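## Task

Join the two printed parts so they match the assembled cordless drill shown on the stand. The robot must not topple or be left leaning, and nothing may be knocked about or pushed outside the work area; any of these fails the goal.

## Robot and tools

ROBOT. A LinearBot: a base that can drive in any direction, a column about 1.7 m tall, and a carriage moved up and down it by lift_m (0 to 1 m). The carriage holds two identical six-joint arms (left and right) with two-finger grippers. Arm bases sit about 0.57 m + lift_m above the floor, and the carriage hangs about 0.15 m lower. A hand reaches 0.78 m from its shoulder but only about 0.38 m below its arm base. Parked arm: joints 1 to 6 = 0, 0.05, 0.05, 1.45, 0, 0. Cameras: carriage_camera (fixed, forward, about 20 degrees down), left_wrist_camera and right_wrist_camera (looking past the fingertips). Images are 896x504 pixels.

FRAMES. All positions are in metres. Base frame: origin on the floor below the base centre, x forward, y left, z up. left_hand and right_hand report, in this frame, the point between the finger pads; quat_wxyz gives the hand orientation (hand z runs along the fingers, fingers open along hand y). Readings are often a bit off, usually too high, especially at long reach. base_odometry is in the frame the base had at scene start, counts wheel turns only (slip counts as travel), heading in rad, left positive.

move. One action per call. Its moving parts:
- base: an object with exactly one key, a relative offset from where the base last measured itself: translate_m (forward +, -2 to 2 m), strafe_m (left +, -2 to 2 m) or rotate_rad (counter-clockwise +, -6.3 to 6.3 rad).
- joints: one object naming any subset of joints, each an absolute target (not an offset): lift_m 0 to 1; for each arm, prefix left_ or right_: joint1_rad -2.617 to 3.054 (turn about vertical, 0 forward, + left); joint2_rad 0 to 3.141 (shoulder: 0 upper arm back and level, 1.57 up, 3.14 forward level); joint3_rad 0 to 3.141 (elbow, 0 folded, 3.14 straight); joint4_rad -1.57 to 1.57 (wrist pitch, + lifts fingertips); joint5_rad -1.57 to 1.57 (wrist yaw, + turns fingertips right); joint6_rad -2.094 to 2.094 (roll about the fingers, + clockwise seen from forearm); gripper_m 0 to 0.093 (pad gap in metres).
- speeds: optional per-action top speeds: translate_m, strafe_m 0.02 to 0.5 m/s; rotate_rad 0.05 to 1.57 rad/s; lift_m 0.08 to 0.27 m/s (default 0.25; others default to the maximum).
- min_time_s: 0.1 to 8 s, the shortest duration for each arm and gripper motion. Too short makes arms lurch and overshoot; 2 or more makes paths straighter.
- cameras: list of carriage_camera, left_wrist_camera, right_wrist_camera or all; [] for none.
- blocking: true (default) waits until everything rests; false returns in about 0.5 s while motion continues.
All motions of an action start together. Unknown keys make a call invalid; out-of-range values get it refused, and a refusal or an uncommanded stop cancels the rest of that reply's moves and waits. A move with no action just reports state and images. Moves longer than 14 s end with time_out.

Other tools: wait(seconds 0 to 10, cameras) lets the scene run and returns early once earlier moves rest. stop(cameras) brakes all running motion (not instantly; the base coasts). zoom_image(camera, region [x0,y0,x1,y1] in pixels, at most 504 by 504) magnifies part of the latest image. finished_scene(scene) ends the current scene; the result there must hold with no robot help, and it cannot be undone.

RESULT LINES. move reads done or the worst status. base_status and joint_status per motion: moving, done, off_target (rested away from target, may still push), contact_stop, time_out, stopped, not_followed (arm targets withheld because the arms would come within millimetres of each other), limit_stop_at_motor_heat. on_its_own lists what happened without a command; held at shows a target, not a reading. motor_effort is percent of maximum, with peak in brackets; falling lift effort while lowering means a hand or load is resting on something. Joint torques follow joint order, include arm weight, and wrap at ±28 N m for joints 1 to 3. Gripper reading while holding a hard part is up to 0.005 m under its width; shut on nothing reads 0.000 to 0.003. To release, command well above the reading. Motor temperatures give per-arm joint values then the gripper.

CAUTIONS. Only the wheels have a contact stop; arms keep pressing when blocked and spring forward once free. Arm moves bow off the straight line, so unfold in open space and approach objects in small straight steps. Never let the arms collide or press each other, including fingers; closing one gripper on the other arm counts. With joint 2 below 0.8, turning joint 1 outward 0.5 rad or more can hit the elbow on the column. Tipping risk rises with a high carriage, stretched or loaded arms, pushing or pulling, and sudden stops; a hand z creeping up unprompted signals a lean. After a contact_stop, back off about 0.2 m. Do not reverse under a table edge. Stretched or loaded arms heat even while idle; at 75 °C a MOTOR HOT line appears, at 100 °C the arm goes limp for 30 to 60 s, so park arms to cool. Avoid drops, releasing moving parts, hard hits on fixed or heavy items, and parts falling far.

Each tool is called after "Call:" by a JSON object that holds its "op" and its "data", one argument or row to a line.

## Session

Call:
{"op": "move", "data": {

}}

Scene clock: 0.00 s.
Joint torques (N m): no reading
Motor temperatures (°C): left_arm=[26 30 31 27 28 26 23] | right_arm=[27 28 34 27 24 23 27]
base_odometry: x=+0.000 y=+0.000 heading=+0.000
base_status: not commanded
joint_positions: lift_m=+0.300 left_joint1_rad=-0.008 left_joint2_rad=+0.035 left_joint3_rad=+0.026 left_joint4_rad=+1.418 left_joint5_rad=+0.047 left_joint6_rad=-0.026 left_gripper_m=+0.09396 right_joint1_rad=+0.001 right_joint2_rad=+0.065 right_joint3_rad=+0.061 right_joint4_rad=+1.500 right_joint5_rad=-0.041 right_joint6_rad=+0.038 right_gripper_m=+0.09396
joint_status: not commanded
motor_effort: lift_m=+33 drive_wheels=-1
left_hand: x=+0.2674 y=+0.2995 z=+1.2975 quat_wxyz=(+0.996, +0.023, +0.081, -0.019) (m; base frame)
right_hand: x=+0.2459 y=-0.3009 z=+1.3094 quat_wxyz=(+0.999, -0.020, +0.037, +0.020) (m; base frame)
pictures: carriage_camera, left_wrist_camera, right_wrist_camera

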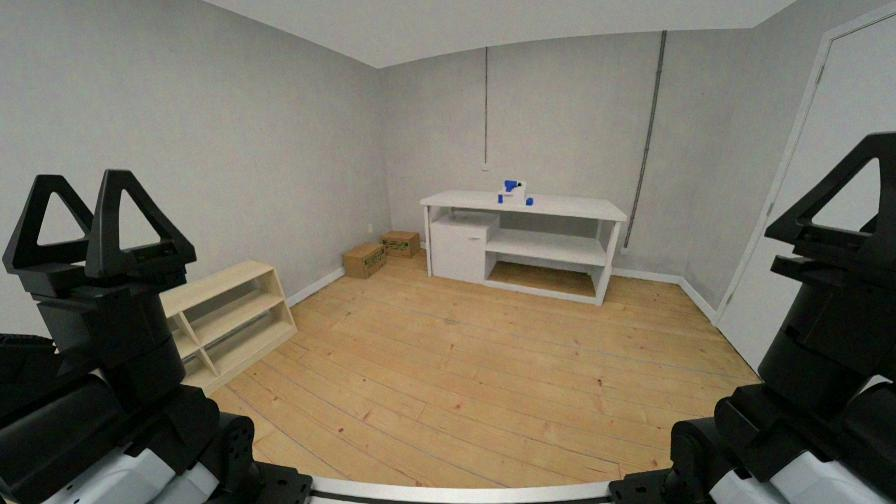

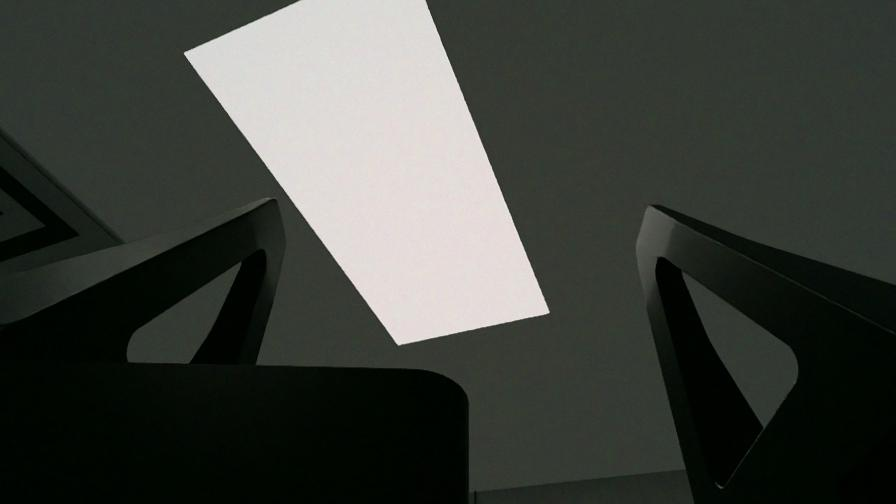

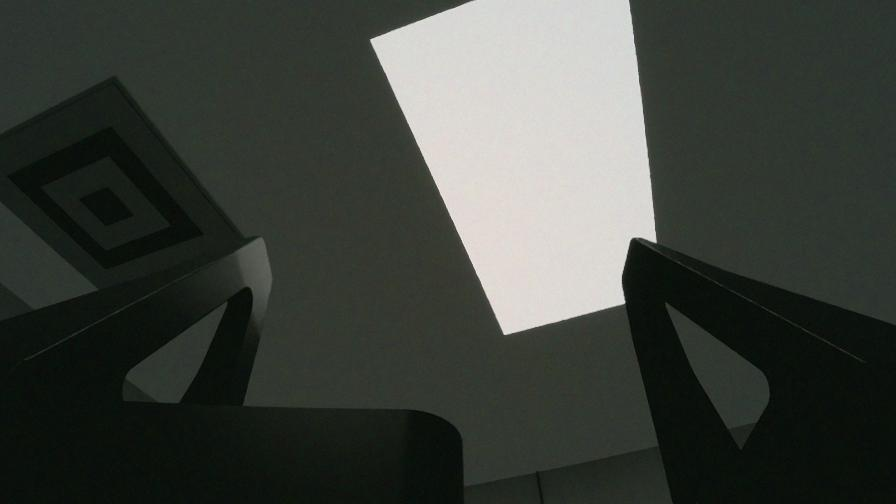

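Call:
{"op": "move", "data": {
  "base": {"rotate_rad": -0.376}
}}

Call:
{"op": "move", "data": {
  "base": {"translate_m": 1.6},
  "joints": {"lift_m": 0.65},
  "cameras": ["carriage_camera"]
}}

Call:
{"op": "zoom_image", "data": {
  "camera": "carriage_camera",
  "region": [330, 200, 530, 360]
}}

Scene clock: 2.20 s.
Joint torques (N m): left_arm=[-0.12 3.9 6.15 -0.13 -0.19 0.01] | right_arm=[-0.17 4.22 5.09 -0.39 -0.07 0.11]
move: done
base_odometry: x=+0.000 y=+0.000 heading=-0.376
base_status: done
joint_positions: lift_m=+0.300 left_joint1_rad=-0.008 left_joint2_rad=+0.035 left_joint3_rad=+0.026 left_joint4_rad=+1.418 left_joint5_rad=+0.047 left_joint6_rad=-0.026 left_gripper_m=+0.09396 right_joint1_rad=+0.001 right_joint2_rad=+0.065 right_joint3_rad=+0.061 right_joint4_rad=+1.500 right_joint5_rad=-0.041 right_joint6_rad=+0.038 right_gripper_m=+0.09396
joint_status: not commanded
motor_effort: lift_m=+34(36) drive_wheels=+3(8)
left_hand: x=+0.2675 y=+0.2995 z=+1.2975 quat_wxyz=(+0.996, +0.023, +0.081, -0.019) (m; base frame)
right_hand: x=+0.2459 y=-0.3009 z=+1.3094 quat_wxyz=(+0.999, -0.020, +0.037, +0.020) (m; base frame)
pictures: none

Scene clock: 7.70 s.
Joint torques (N m): left_arm=[-0.12 3.92 6.2 -0.11 -0.19 0.01] | right_arm=[-0.2 4.29 5.24 -0.43 -0.11 0.08]
move: done
base_odometry: x=+1.488 y=-0.589 heading=-0.376
base_status: done
joint_positions: lift_m=+0.650 left_joint1_rad=-0.008 left_joint2_rad=+0.035 left_joint3_rad=+0.026 left_joint4_rad=+1.417 left_joint5_rad=+0.047 left_joint6_rad=-0.026 left_gripper_m=+0.09396 right_joint1_rad=+0.001 right_joint2_rad=+0.065 right_joint3_rad=+0.062 right_joint4_rad=+1.500 right_joint5_rad=-0.041 right_joint6_rad=+0.038 right_gripper_m=+0.09396
joint_status: all done
motor_effort: lift_m=+35(46) drive_wheels=-6(14)
left_hand: x=+0.2677 y=+0.2995 z=+1.6473 quat_wxyz=(+0.996, +0.023, +0.082, -0.019) (m; base frame)
right_hand: x=+0.2457 y=-0.3009 z=+1.6594 quat_wxyz=(+0.999, -0.020, +0.037, +0.020) (m; base frame)
pictures: carriage_camera

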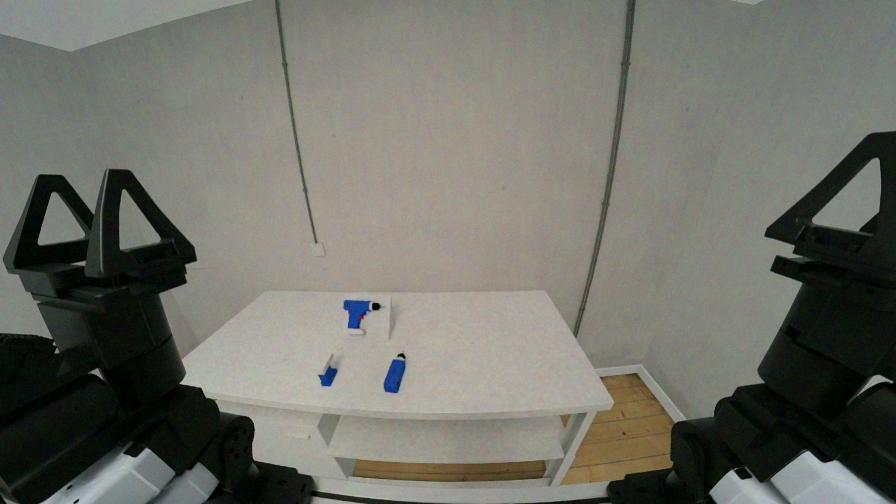

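Scaled by 2.520 from the camera's 896x504 image, which has a finer 1280x720 frame.

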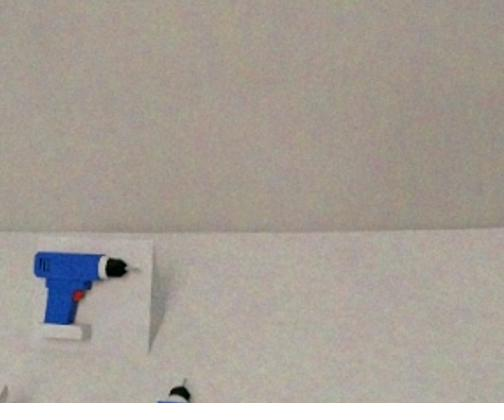

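Call:
{"op": "zoom_image", "data": {
  "camera": "carriage_camera",
  "region": [310, 290, 430, 400]
}}

Call:
{"op": "zoom_image", "data": {
  "camera": "carriage_camera",
  "region": [312, 344, 342, 392]
}}

Call:
{"op": "zoom_image", "data": {
  "camera": "carriage_camera",
  "region": [335, 290, 390, 345]
}}

Scaled by 4.200 from the camera's 896x504 image, which has a finer 1280x720 frame.

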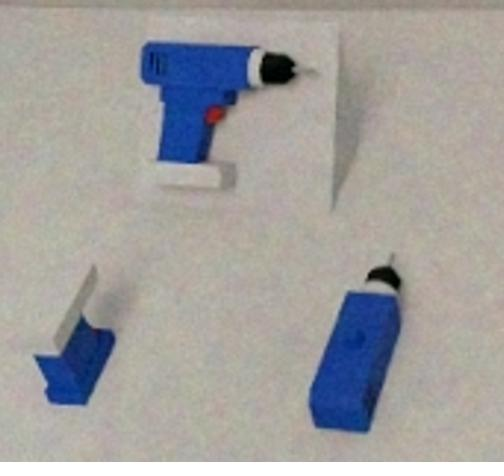

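Scaled by 10.500 from the camera's 896x504 image, which has a finer 1280x720 frame.

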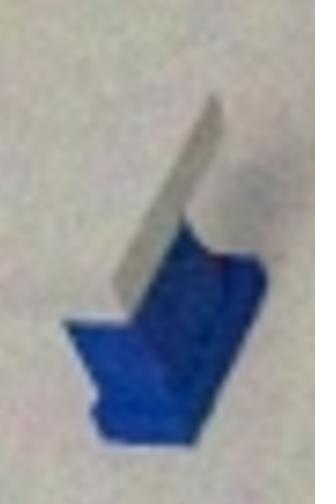

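Scaled by 9.164 from the camera's 896x504 image, which has a finer 1280x720 frame.

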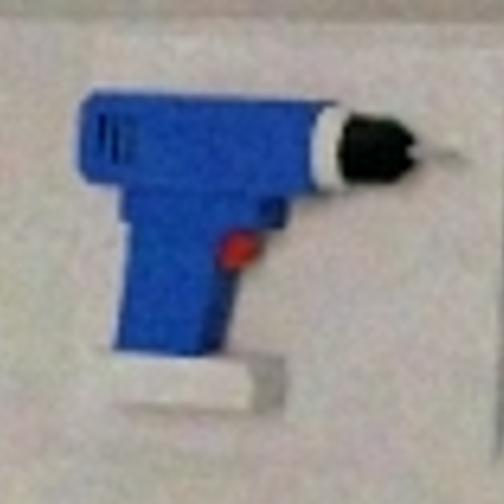

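Call:
{"op": "move", "data": {
  "base": {"strafe_m": 0.27}
}}

Call:
{"op": "move", "data": {
  "base": {"translate_m": 0.23},
  "joints": {"left_joint1_rad": -0.36, "left_joint2_rad": 2.0, "left_joint3_rad": 0.951, "left_joint4_rad": -0.113, "left_joint5_rad": 0, "left_joint6_rad": 0, "right_joint1_rad": 0.2, "right_joint2_rad": 1.2, "right_joint3_rad": 1.2, "right_joint4_rad": -1.2, "right_joint5_rad": 0, "right_joint6_rad": 0},
  "min_time_s": 2,
  "cameras": ["all"]
}}

Scene clock: 10.67 s.
Joint torques (N m): left_arm=[-0.17 3.89 6.12 -0.12 -0.2 0.01] | right_arm=[-0.1 4.3 5.23 -0.35 -0.04 0.08]
move: done
base_odometry: x=+1.587 y=-0.338 heading=-0.377
base_status: done
joint_positions: lift_m=+0.650 left_joint1_rad=-0.008 left_joint2_rad=+0.035 left_joint3_rad=+0.026 left_joint4_rad=+1.417 left_joint5_rad=+0.047 left_joint6_rad=-0.026 left_gripper_m=+0.09396 right_joint1_rad=+0.000 right_joint2_rad=+0.065 right_joint3_rad=+0.062 right_joint4_rad=+1.500 right_joint5_rad=-0.041 right_joint6_rad=+0.038 right_gripper_m=+0.09396
joint_status: not commanded
motor_effort: lift_m=+36(38) drive_wheels=-3(9)
left_hand: x=+0.2677 y=+0.2995 z=+1.6473 quat_wxyz=(+0.996, +0.023, +0.082, -0.019) (m; base frame)
right_hand: x=+0.2457 y=-0.3009 z=+1.6594 quat_wxyz=(+0.999, -0.020, +0.037, +0.020) (m; base frame)
pictures: none

Scene clock: 13.20 s.
Joint torques (N m): left_arm=[-0.8 -8.32 7.05 0.98 -0.32 0.15] | right_arm=[0.09 -1.85 7.98 0.9 -0.01 -0.04]
move: done
base_odometry: x=+1.801 y=-0.422 heading=-0.376
base_status: done
joint_positions: lift_m=+0.650 left_joint1_rad=-0.352 left_joint2_rad=+1.997 left_joint3_rad=+0.928 left_joint4_rad=-0.109 left_joint5_rad=+0.016 left_joint6_rad=-0.012 left_gripper_m=+0.09396 right_joint1_rad=+0.195 right_joint2_rad=+1.190 right_joint3_rad=+1.171 right_joint4_rad=-1.192 right_joint5_rad=-0.012 right_joint6_rad=+0.010 right_gripper_m=+0.09396
joint_status: all done
motor_effort: lift_m=+35(38) drive_wheels=-4(9)
left_hand: x=+0.5952 y=+0.1697 z=+1.1611 quat_wxyz=(+0.190, +0.167, +0.966, -0.043) (m; base frame)
right_hand: x=+0.4759 y=-0.2566 z=+1.4042 quat_wxyz=(+0.177, -0.092, +0.980, +0.024) (m; base frame)
pictures: carriage_camera, left_wrist_camera, right_wrist_camera

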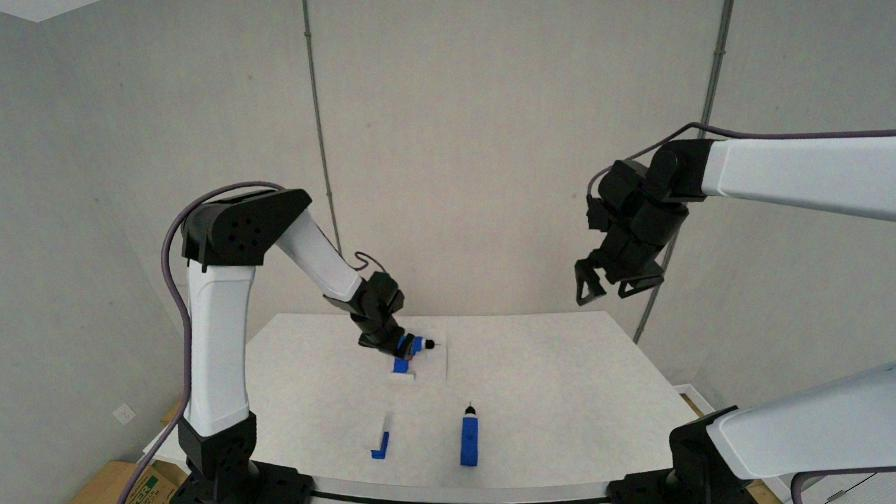

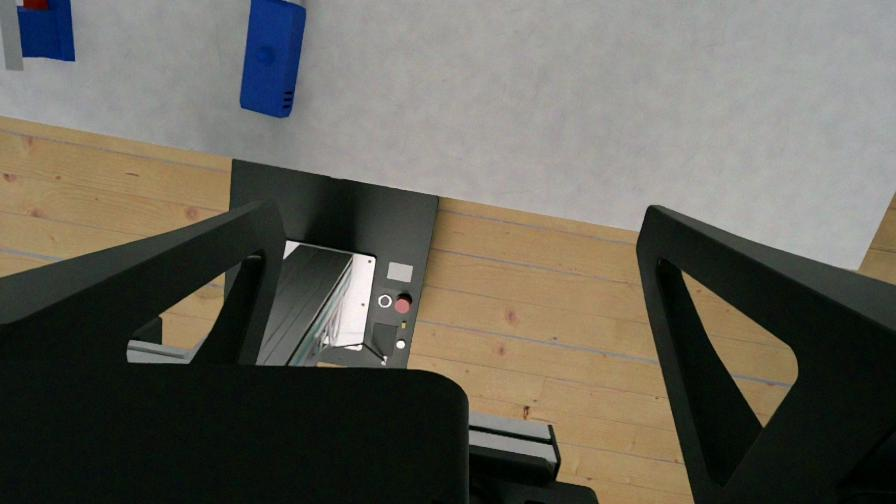

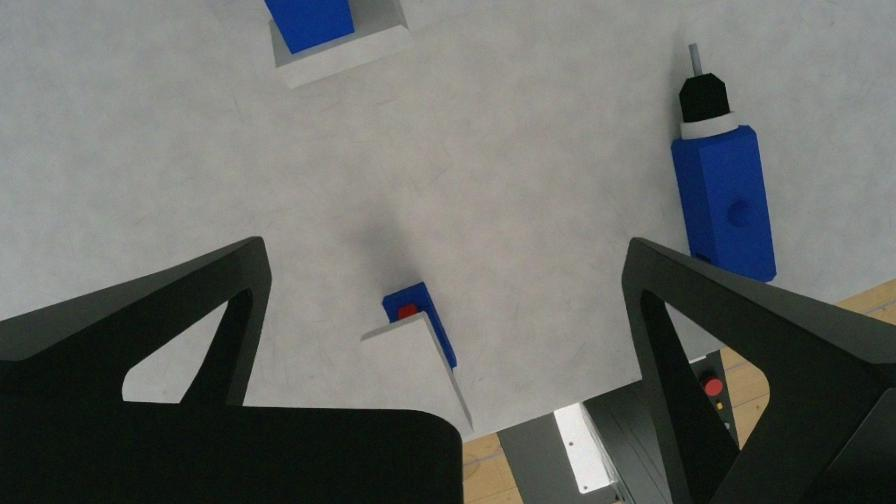

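Call:
{"op": "move", "data": {
  "base": {"translate_m": -0.06},
  "joints": {"left_joint1_rad": -0.216, "left_joint2_rad": 2.235, "left_joint3_rad": 0.81, "left_joint4_rad": -0.075, "left_joint6_rad": -0.216},
  "min_time_s": 1.5,
  "cameras": ["all"]
}}

Call:
{"op": "zoom_image", "data": {
  "camera": "right_wrist_camera",
  "region": [250, 0, 650, 400]
}}

Call:
{"op": "zoom_image", "data": {
  "camera": "carriage_camera",
  "region": [360, 310, 500, 470]
}}

Scene clock: 15.90 s.
Joint torques (N m): left_arm=[0.58 -7.82 2.73 0.57 -0.31 -0.12] | right_arm=[0.01 -2.25 8.12 1.01 0.03 -0.07]
move: done
base_odometry: x=+1.745 y=-0.400 heading=-0.377
base_status: done
joint_positions: lift_m=+0.650 left_joint1_rad=-0.225 left_joint2_rad=+2.231 left_joint3_rad=+0.813 left_joint4_rad=-0.088 left_joint5_rad=+0.014 left_joint6_rad=-0.204 left_gripper_m=+0.09396 right_joint1_rad=+0.195 right_joint2_rad=+1.193 right_joint3_rad=+1.172 right_joint4_rad=-1.198 right_joint5_rad=-0.010 right_joint6_rad=+0.009 right_gripper_m=+0.09396
joint_status: all done
motor_effort: lift_m=+37(38) drive_wheels=+2(11)
left_hand: x=+0.5124 y=+0.2400 z=+1.0639 quat_wxyz=(+0.030, +0.011, +0.999, -0.014) (m; base frame)
right_hand: x=+0.4748 y=-0.2571 z=+1.4030 quat_wxyz=(+0.173, -0.092, +0.980, +0.023) (m; base frame)
pictures: carriage_camera, left_wrist_camera, right_wrist_camera

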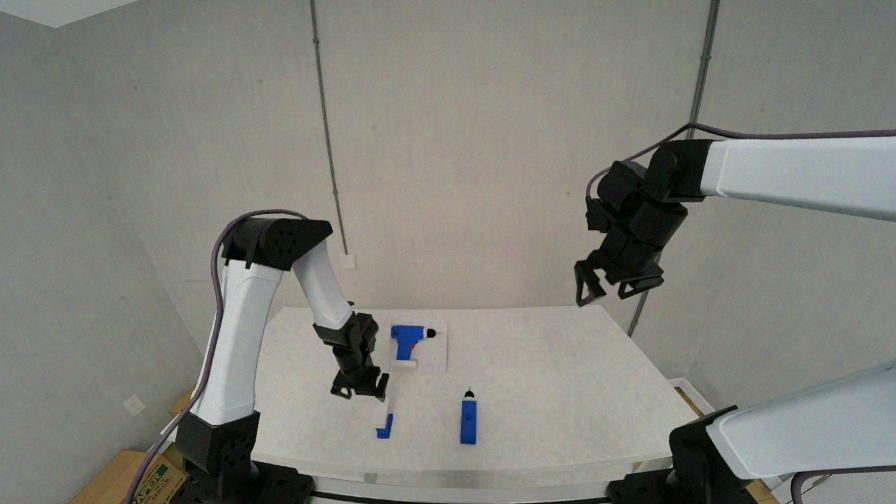

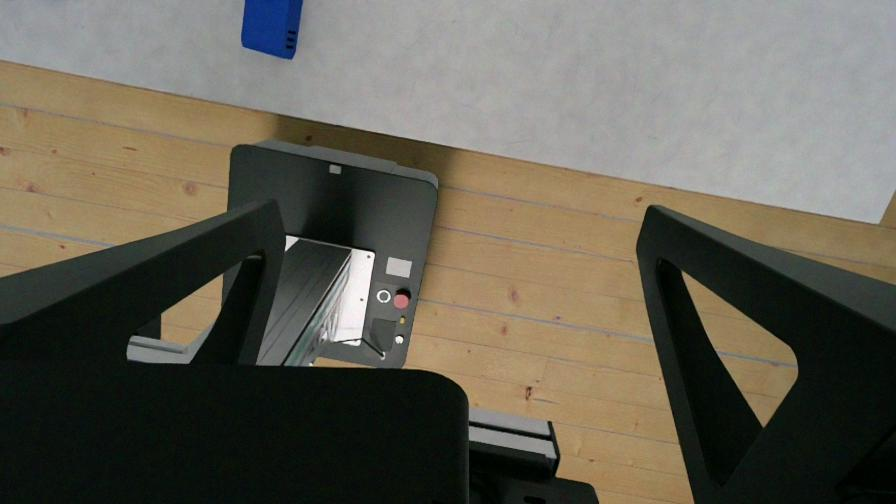

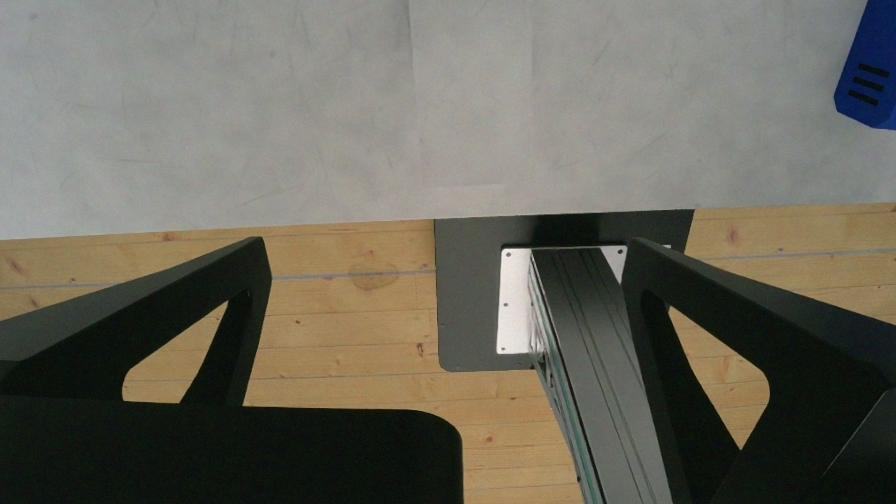

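Scaled by 1.260 from the camera's 896x504 image, which has a finer 1280x720 frame.

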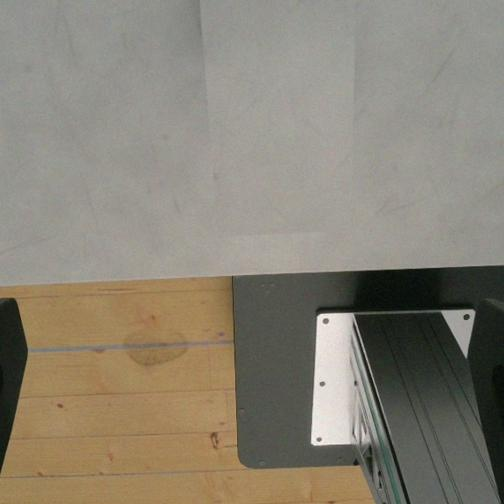

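Scaled by 3.150 from the camera's 896x504 image, which has a finer 1280x720 frame.

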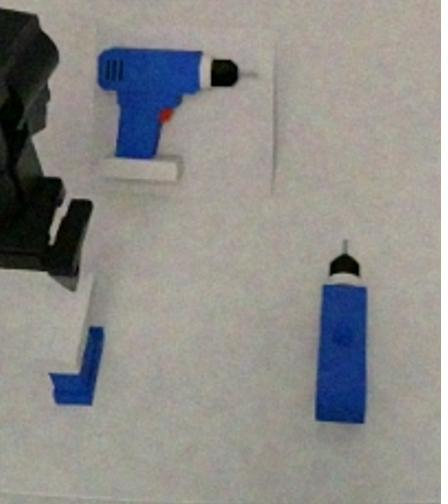

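Call:
{"op": "zoom_image", "data": {
  "camera": "right_wrist_camera",
  "region": [370, 0, 570, 210]
}}

Call:
{"op": "zoom_image", "data": {
  "camera": "carriage_camera",
  "region": [370, 385, 410, 445]
}}

Scaled by 2.400 from the camera's 896x504 image, which has a finer 1280x720 frame.

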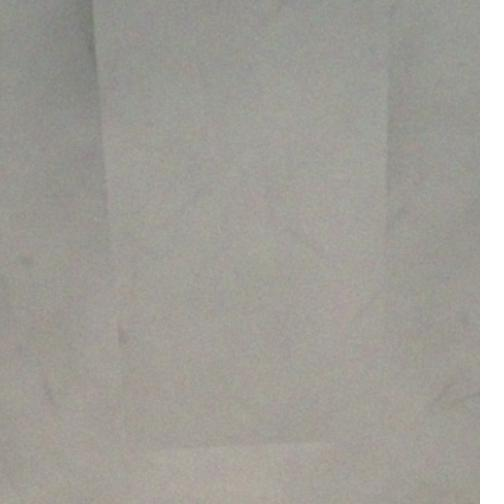

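Scaled by 8.400 from the camera's 896x504 image, which has a finer 1280x720 frame.

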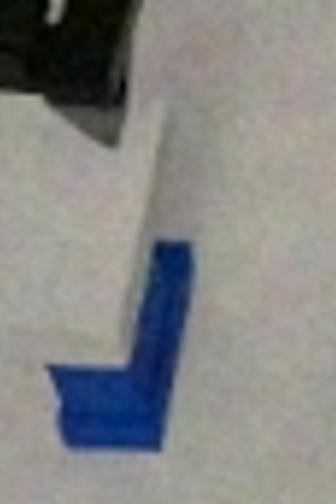

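Call:
{"op": "move", "data": {
  "joints": {"left_joint1_rad": -0.246, "left_joint2_rad": 2.263, "left_joint3_rad": 0.886, "left_joint4_rad": -0.123, "left_joint5_rad": -0.01, "left_joint6_rad": -0.249},
  "min_time_s": 0.8,
  "cameras": ["right_wrist_camera"]
}}

Call:
{"op": "zoom_image", "data": {
  "camera": "right_wrist_camera",
  "region": [370, 0, 570, 250]
}}

Scene clock: 18.90 s.
Joint torques (N m): left_arm=[-0.76 -8.06 4.38 0.4 -0.35 -0.12] | right_arm=[0.21 -2.28 8.03 0.94 0 -0.04]
move: done
base_odometry: x=+1.745 y=-0.400 heading=-0.377
base_status: not commanded
joint_positions: lift_m=+0.650 left_joint1_rad=-0.237 left_joint2_rad=+2.258 left_joint3_rad=+0.871 left_joint4_rad=-0.115 left_joint5_rad=+0.006 left_joint6_rad=-0.237 left_gripper_m=+0.09396 right_joint1_rad=+0.195 right_joint2_rad=+1.193 right_joint3_rad=+1.172 right_joint4_rad=-1.198 right_joint5_rad=-0.010 right_joint6_rad=+0.009 right_gripper_m=+0.09396
joint_status: all done
motor_effort: lift_m=+36(38) drive_wheels=+2(2)
left_hand: x=+0.5253 y=+0.2345 z=+1.0626 quat_wxyz=(+0.033, +0.000, +0.999, -0.011) (m; base frame)
right_hand: x=+0.4748 y=-0.2571 z=+1.4030 quat_wxyz=(+0.173, -0.092, +0.980, +0.023) (m; base frame)
pictures: right_wrist_camera

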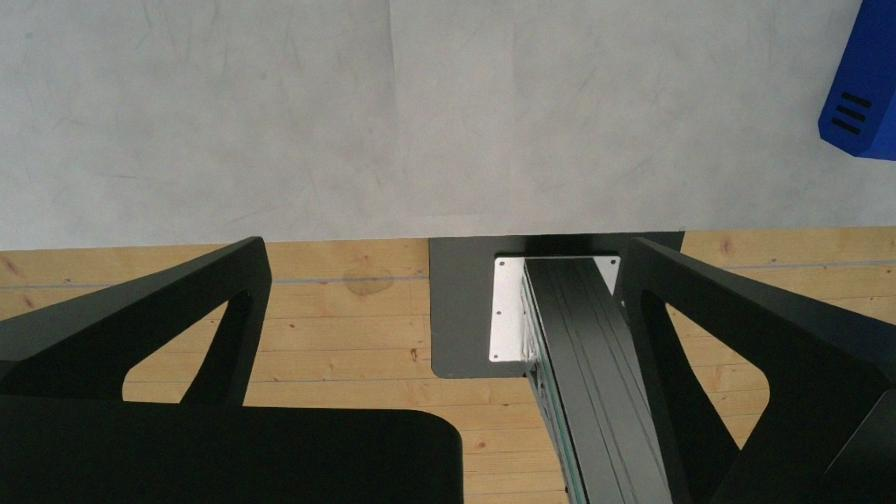

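Scaled by 2.016 from the camera's 896x504 image, which has a finer 1280x720 frame.

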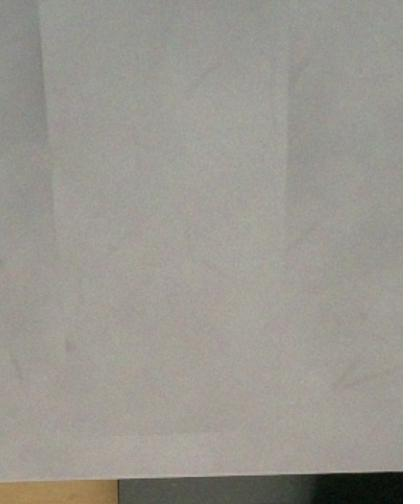

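Call:
{"op": "move", "data": {
  "joints": {"lift_m": 0.61},
  "speeds": {"lift_m": 0.1},
  "cameras": ["right_wrist_camera", "carriage_camera"]
}}

Call:
{"op": "zoom_image", "data": {
  "camera": "right_wrist_camera",
  "region": [330, 0, 590, 350]
}}

Call:
{"op": "zoom_image", "data": {
  "camera": "carriage_camera",
  "region": [320, 350, 420, 450]
}}

Scene clock: 20.10 s.
Joint torques (N m): left_arm=[-0.77 -8.81 4.07 0.42 -0.34 -0.12] | right_arm=[0.16 -2.45 7.24 1.03 -0.02 0.01]
move: done
base_odometry: x=+1.746 y=-0.400 heading=-0.377
base_status: not commanded
joint_positions: lift_m=+0.610 left_joint1_rad=-0.237 left_joint2_rad=+2.265 left_joint3_rad=+0.874 left_joint4_rad=-0.121 left_joint5_rad=+0.004 left_joint6_rad=-0.238 left_gripper_m=+0.09396 right_joint1_rad=+0.195 right_joint2_rad=+1.194 right_joint3_rad=+1.179 right_joint4_rad=-1.201 right_joint5_rad=-0.010 right_joint6_rad=+0.009 right_gripper_m=+0.09396
joint_status: all done
motor_effort: lift_m=+31(34) drive_wheels=-3(4)
left_hand: x=+0.5234 y=+0.2352 z=+1.0211 quat_wxyz=(+0.028, +0.000, +1.000, -0.009) (m; base frame)
right_hand: x=+0.4756 y=-0.2569 z=+1.3654 quat_wxyz=(+0.175, -0.092, +0.980, +0.023) (m; base frame)
pictures: carriage_camera, right_wrist_camera

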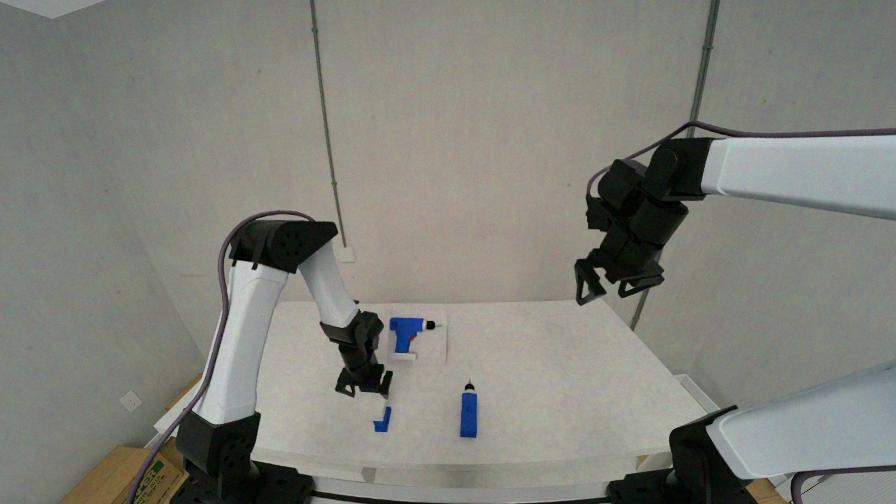

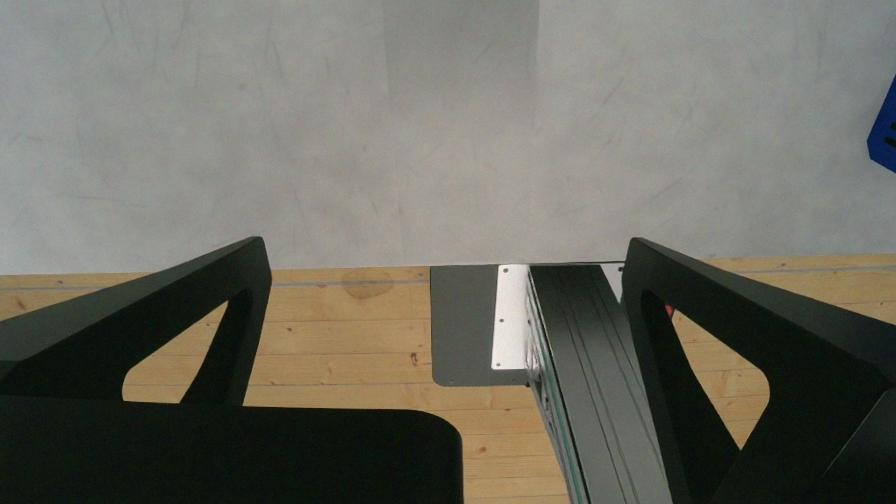

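Scaled by 1.440 from the camera's 896x504 image, which has a finer 1280x720 frame.

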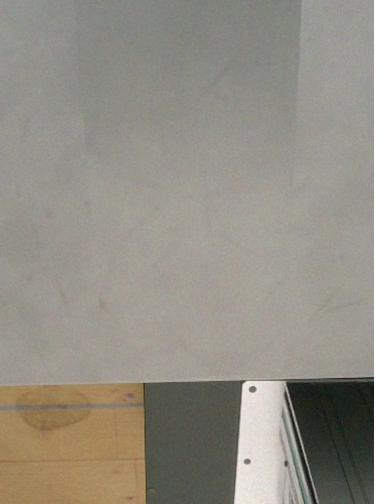

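Scaled by 5.040 from the camera's 896x504 image, which has a finer 1280x720 frame.

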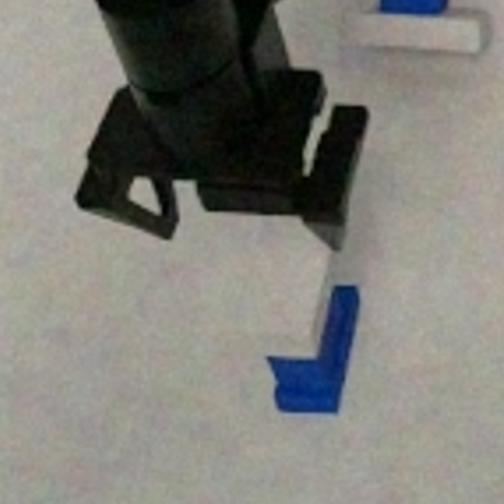

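Call:
{"op": "move", "data": {
  "joints": {"lift_m": 0.575},
  "speeds": {"lift_m": 0.1},
  "cameras": ["right_wrist_camera", "carriage_camera"]
}}

Call:
{"op": "zoom_image", "data": {
  "camera": "right_wrist_camera",
  "region": [330, 0, 590, 450]
}}

Call:
{"op": "zoom_image", "data": {
  "camera": "carriage_camera",
  "region": [320, 350, 420, 450]
}}

Scene clock: 21.70 s.
Joint torques (N m): left_arm=[-0.76 -8.92 3.89 0.45 -0.33 -0.12] | right_arm=[0.17 -2.32 7.25 1.06 0.02 0.05]
move: done
base_odometry: x=+1.746 y=-0.400 heading=-0.377
base_status: not commanded
joint_positions: lift_m=+0.575 left_joint1_rad=-0.237 left_joint2_rad=+2.267 left_joint3_rad=+0.876 left_joint4_rad=-0.124 left_joint5_rad=+0.004 left_joint6_rad=-0.238 left_gripper_m=+0.09396 right_joint1_rad=+0.195 right_joint2_rad=+1.195 right_joint3_rad=+1.181 right_joint4_rad=-1.202 right_joint5_rad=-0.010 right_joint6_rad=+0.009 right_gripper_m=+0.09396
joint_status: all done
motor_effort: lift_m=+32(34) drive_wheels=-3(4)
left_hand: x=+0.5229 y=+0.2354 z=+0.9857 quat_wxyz=(+0.026, +0.000, +1.000, -0.008) (m; base frame)
right_hand: x=+0.4758 y=-0.2569 z=+1.3309 quat_wxyz=(+0.175, -0.092, +0.980, +0.023) (m; base frame)
pictures: carriage_camera, right_wrist_camera

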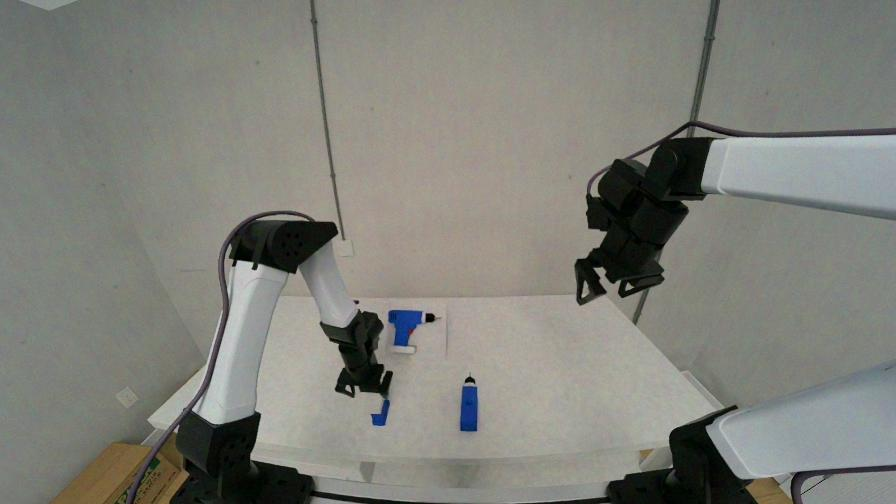

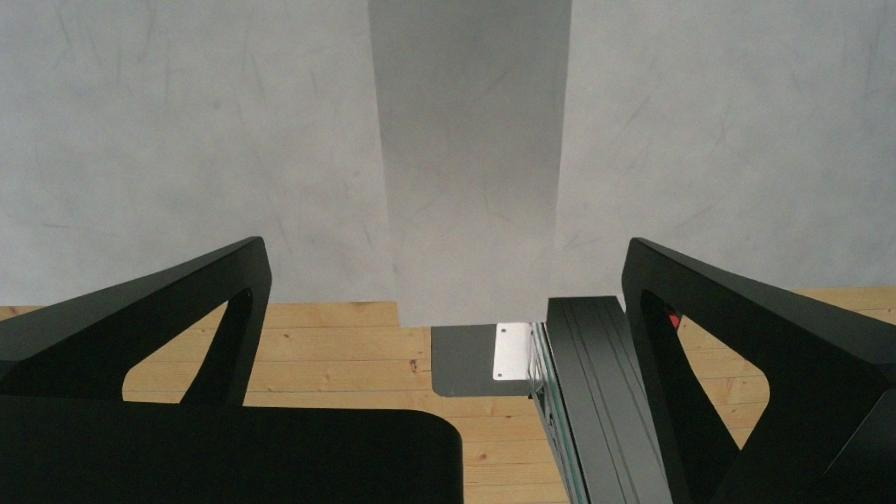

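Scaled by 1.120 from the camera's 896x504 image, which has a finer 1280x720 frame.

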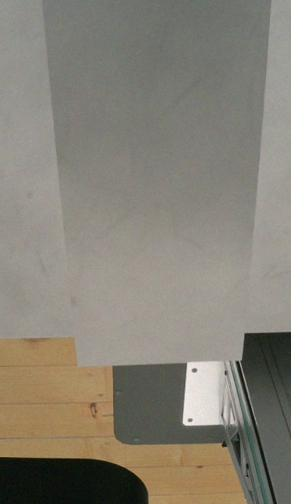

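Scaled by 5.040 from the camera's 896x504 image, which has a finer 1280x720 frame.

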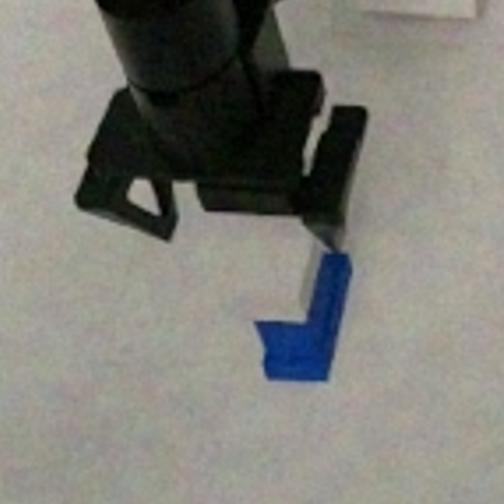

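Call:
{"op": "move", "data": {
  "joints": {"left_joint1_rad": -0.268, "left_joint6_rad": -0.271},
  "min_time_s": 0.5
}}

Call:
{"op": "move", "data": {
  "joints": {"lift_m": 0.547},
  "speeds": {"lift_m": 0.1},
  "cameras": ["right_wrist_camera", "carriage_camera"]
}}

Call:
{"op": "zoom_image", "data": {
  "camera": "carriage_camera",
  "region": [320, 350, 420, 450]
}}

Scene clock: 22.90 s.
Joint torques (N m): left_arm=[-0.69 -8.99 3.93 0.44 -0.33 -0.15] | right_arm=[0.21 -2.58 6.98 0.98 -0.01 0.06]
move: done
base_odometry: x=+1.746 y=-0.400 heading=-0.377
base_status: not commanded
joint_positions: lift_m=+0.575 left_joint1_rad=-0.261 left_joint2_rad=+2.267 left_joint3_rad=+0.876 left_joint4_rad=-0.124 left_joint5_rad=+0.004 left_joint6_rad=-0.259 left_gripper_m=+0.09396 right_joint1_rad=+0.195 right_joint2_rad=+1.195 right_joint3_rad=+1.181 right_joint4_rad=-1.202 right_joint5_rad=-0.010 right_joint6_rad=+0.009 right_gripper_m=+0.09396
joint_status: all done
motor_effort: lift_m=+33(33) drive_wheels=+2(3)
left_hand: x=+0.5212 y=+0.2285 z=+0.9857 quat_wxyz=(+0.026, +0.001, +1.000, -0.009) (m; base frame)
right_hand: x=+0.4758 y=-0.2569 z=+1.3309 quat_wxyz=(+0.175, -0.092, +0.980, +0.023) (m; base frame)
pictures: none

Scene clock: 23.57 s.
Joint torques (N m): left_arm=[-0.62 -9.05 3.86 0.48 -0.33 -0.12] | right_arm=[0.12 -2.33 7.17 1.08 0.02 0.02]
move: done
base_odometry: x=+1.746 y=-0.400 heading=-0.377
base_status: not commanded
joint_positions: lift_m=+0.547 left_joint1_rad=-0.261 left_joint2_rad=+2.267 left_joint3_rad=+0.877 left_joint4_rad=-0.125 left_joint5_rad=+0.004 left_joint6_rad=-0.260 left_gripper_m=+0.09396 right_joint1_rad=+0.195 right_joint2_rad=+1.195 right_joint3_rad=+1.182 right_joint4_rad=-1.204 right_joint5_rad=-0.010 right_joint6_rad=+0.009 right_gripper_m=+0.09396
joint_status: all done
motor_effort: lift_m=+31(33) drive_wheels=-4(4)
left_hand: x=+0.5213 y=+0.2285 z=+0.9578 quat_wxyz=(+0.026, +0.000, +1.000, -0.009) (m; base frame)
right_hand: x=+0.4755 y=-0.2569 z=+1.3031 quat_wxyz=(+0.175, -0.092, +0.980, +0.023) (m; base frame)
pictures: carriage_camera, right_wrist_camera

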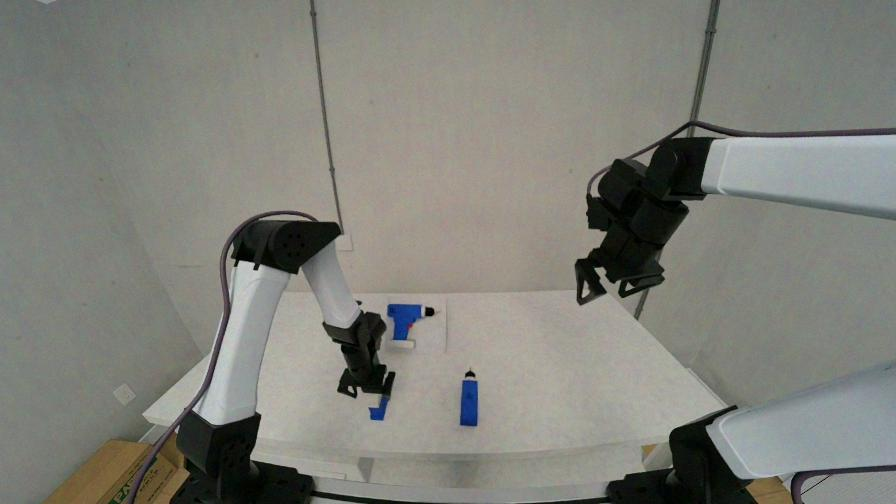

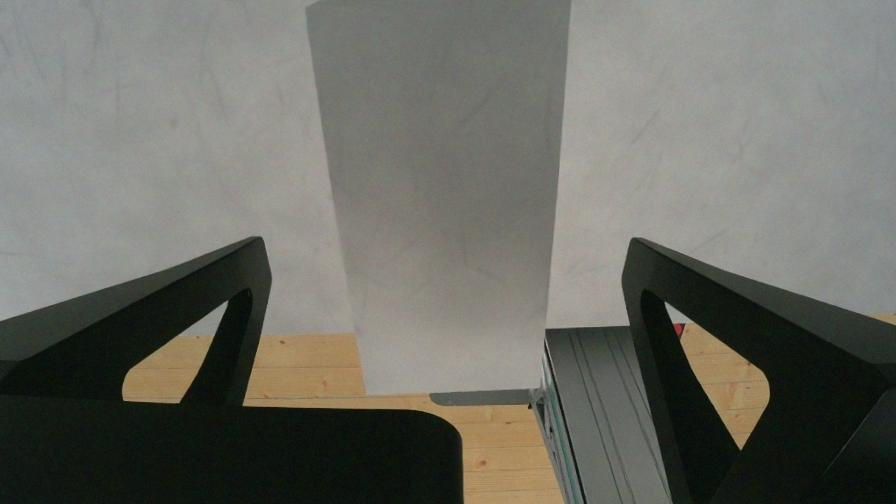

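Scaled by 5.040 from the camera's 896x504 image, which has a finer 1280x720 frame.

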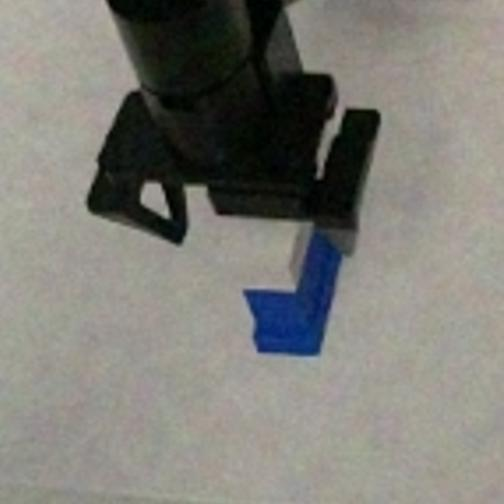

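Call:
{"op": "move", "data": {
  "joints": {"left_gripper_m": 0.038},
  "min_time_s": 2,
  "cameras": ["right_wrist_camera"]
}}

Scene clock: 26.20 s.
Joint torques (N m): left_arm=[-0.69 -9.05 3.85 0.45 -0.32 -0.11] | right_arm=[0.14 -2.33 7.02 1.05 0 0]
move: off_target
base_odometry: x=+1.746 y=-0.400 heading=-0.377
base_status: not commanded
joint_positions: lift_m=+0.547 left_joint1_rad=-0.261 left_joint2_rad=+2.267 left_joint3_rad=+0.877 left_joint4_rad=-0.125 left_joint5_rad=+0.003 left_joint6_rad=-0.261 left_gripper_m=+0.04432 right_joint1_rad=+0.195 right_joint2_rad=+1.195 right_joint3_rad=+1.182 right_joint4_rad=-1.204 right_joint5_rad=-0.010 right_joint6_rad=+0.009 right_gripper_m=+0.09396
joint_status: left_gripper_m off_target (ended at +0.04434, target +0.03800)
motor_effort: lift_m=+33(35) drive_wheels=+2(4)
left_hand: x=+0.5214 y=+0.2286 z=+0.9578 quat_wxyz=(+0.026, +0.000, +1.000, -0.009) (m; base frame)
right_hand: x=+0.4755 y=-0.2569 z=+1.3031 quat_wxyz=(+0.175, -0.092, +0.980, +0.023) (m; base frame)
pictures: right_wrist_camera

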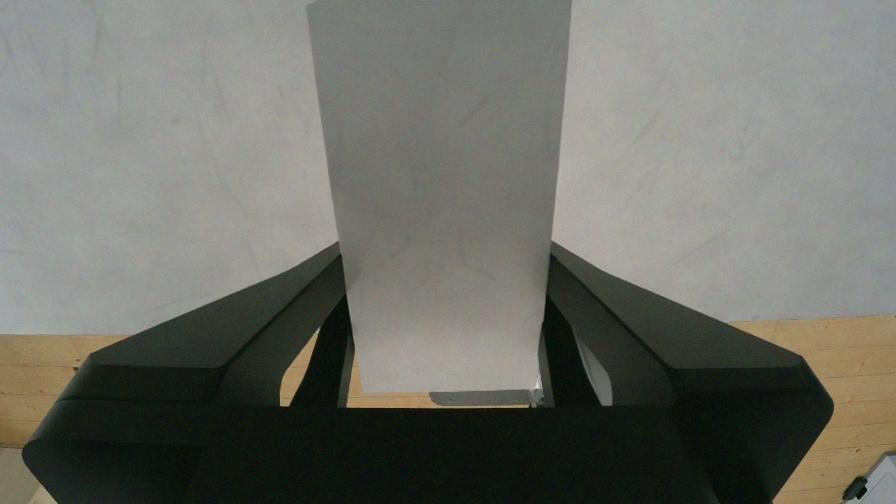

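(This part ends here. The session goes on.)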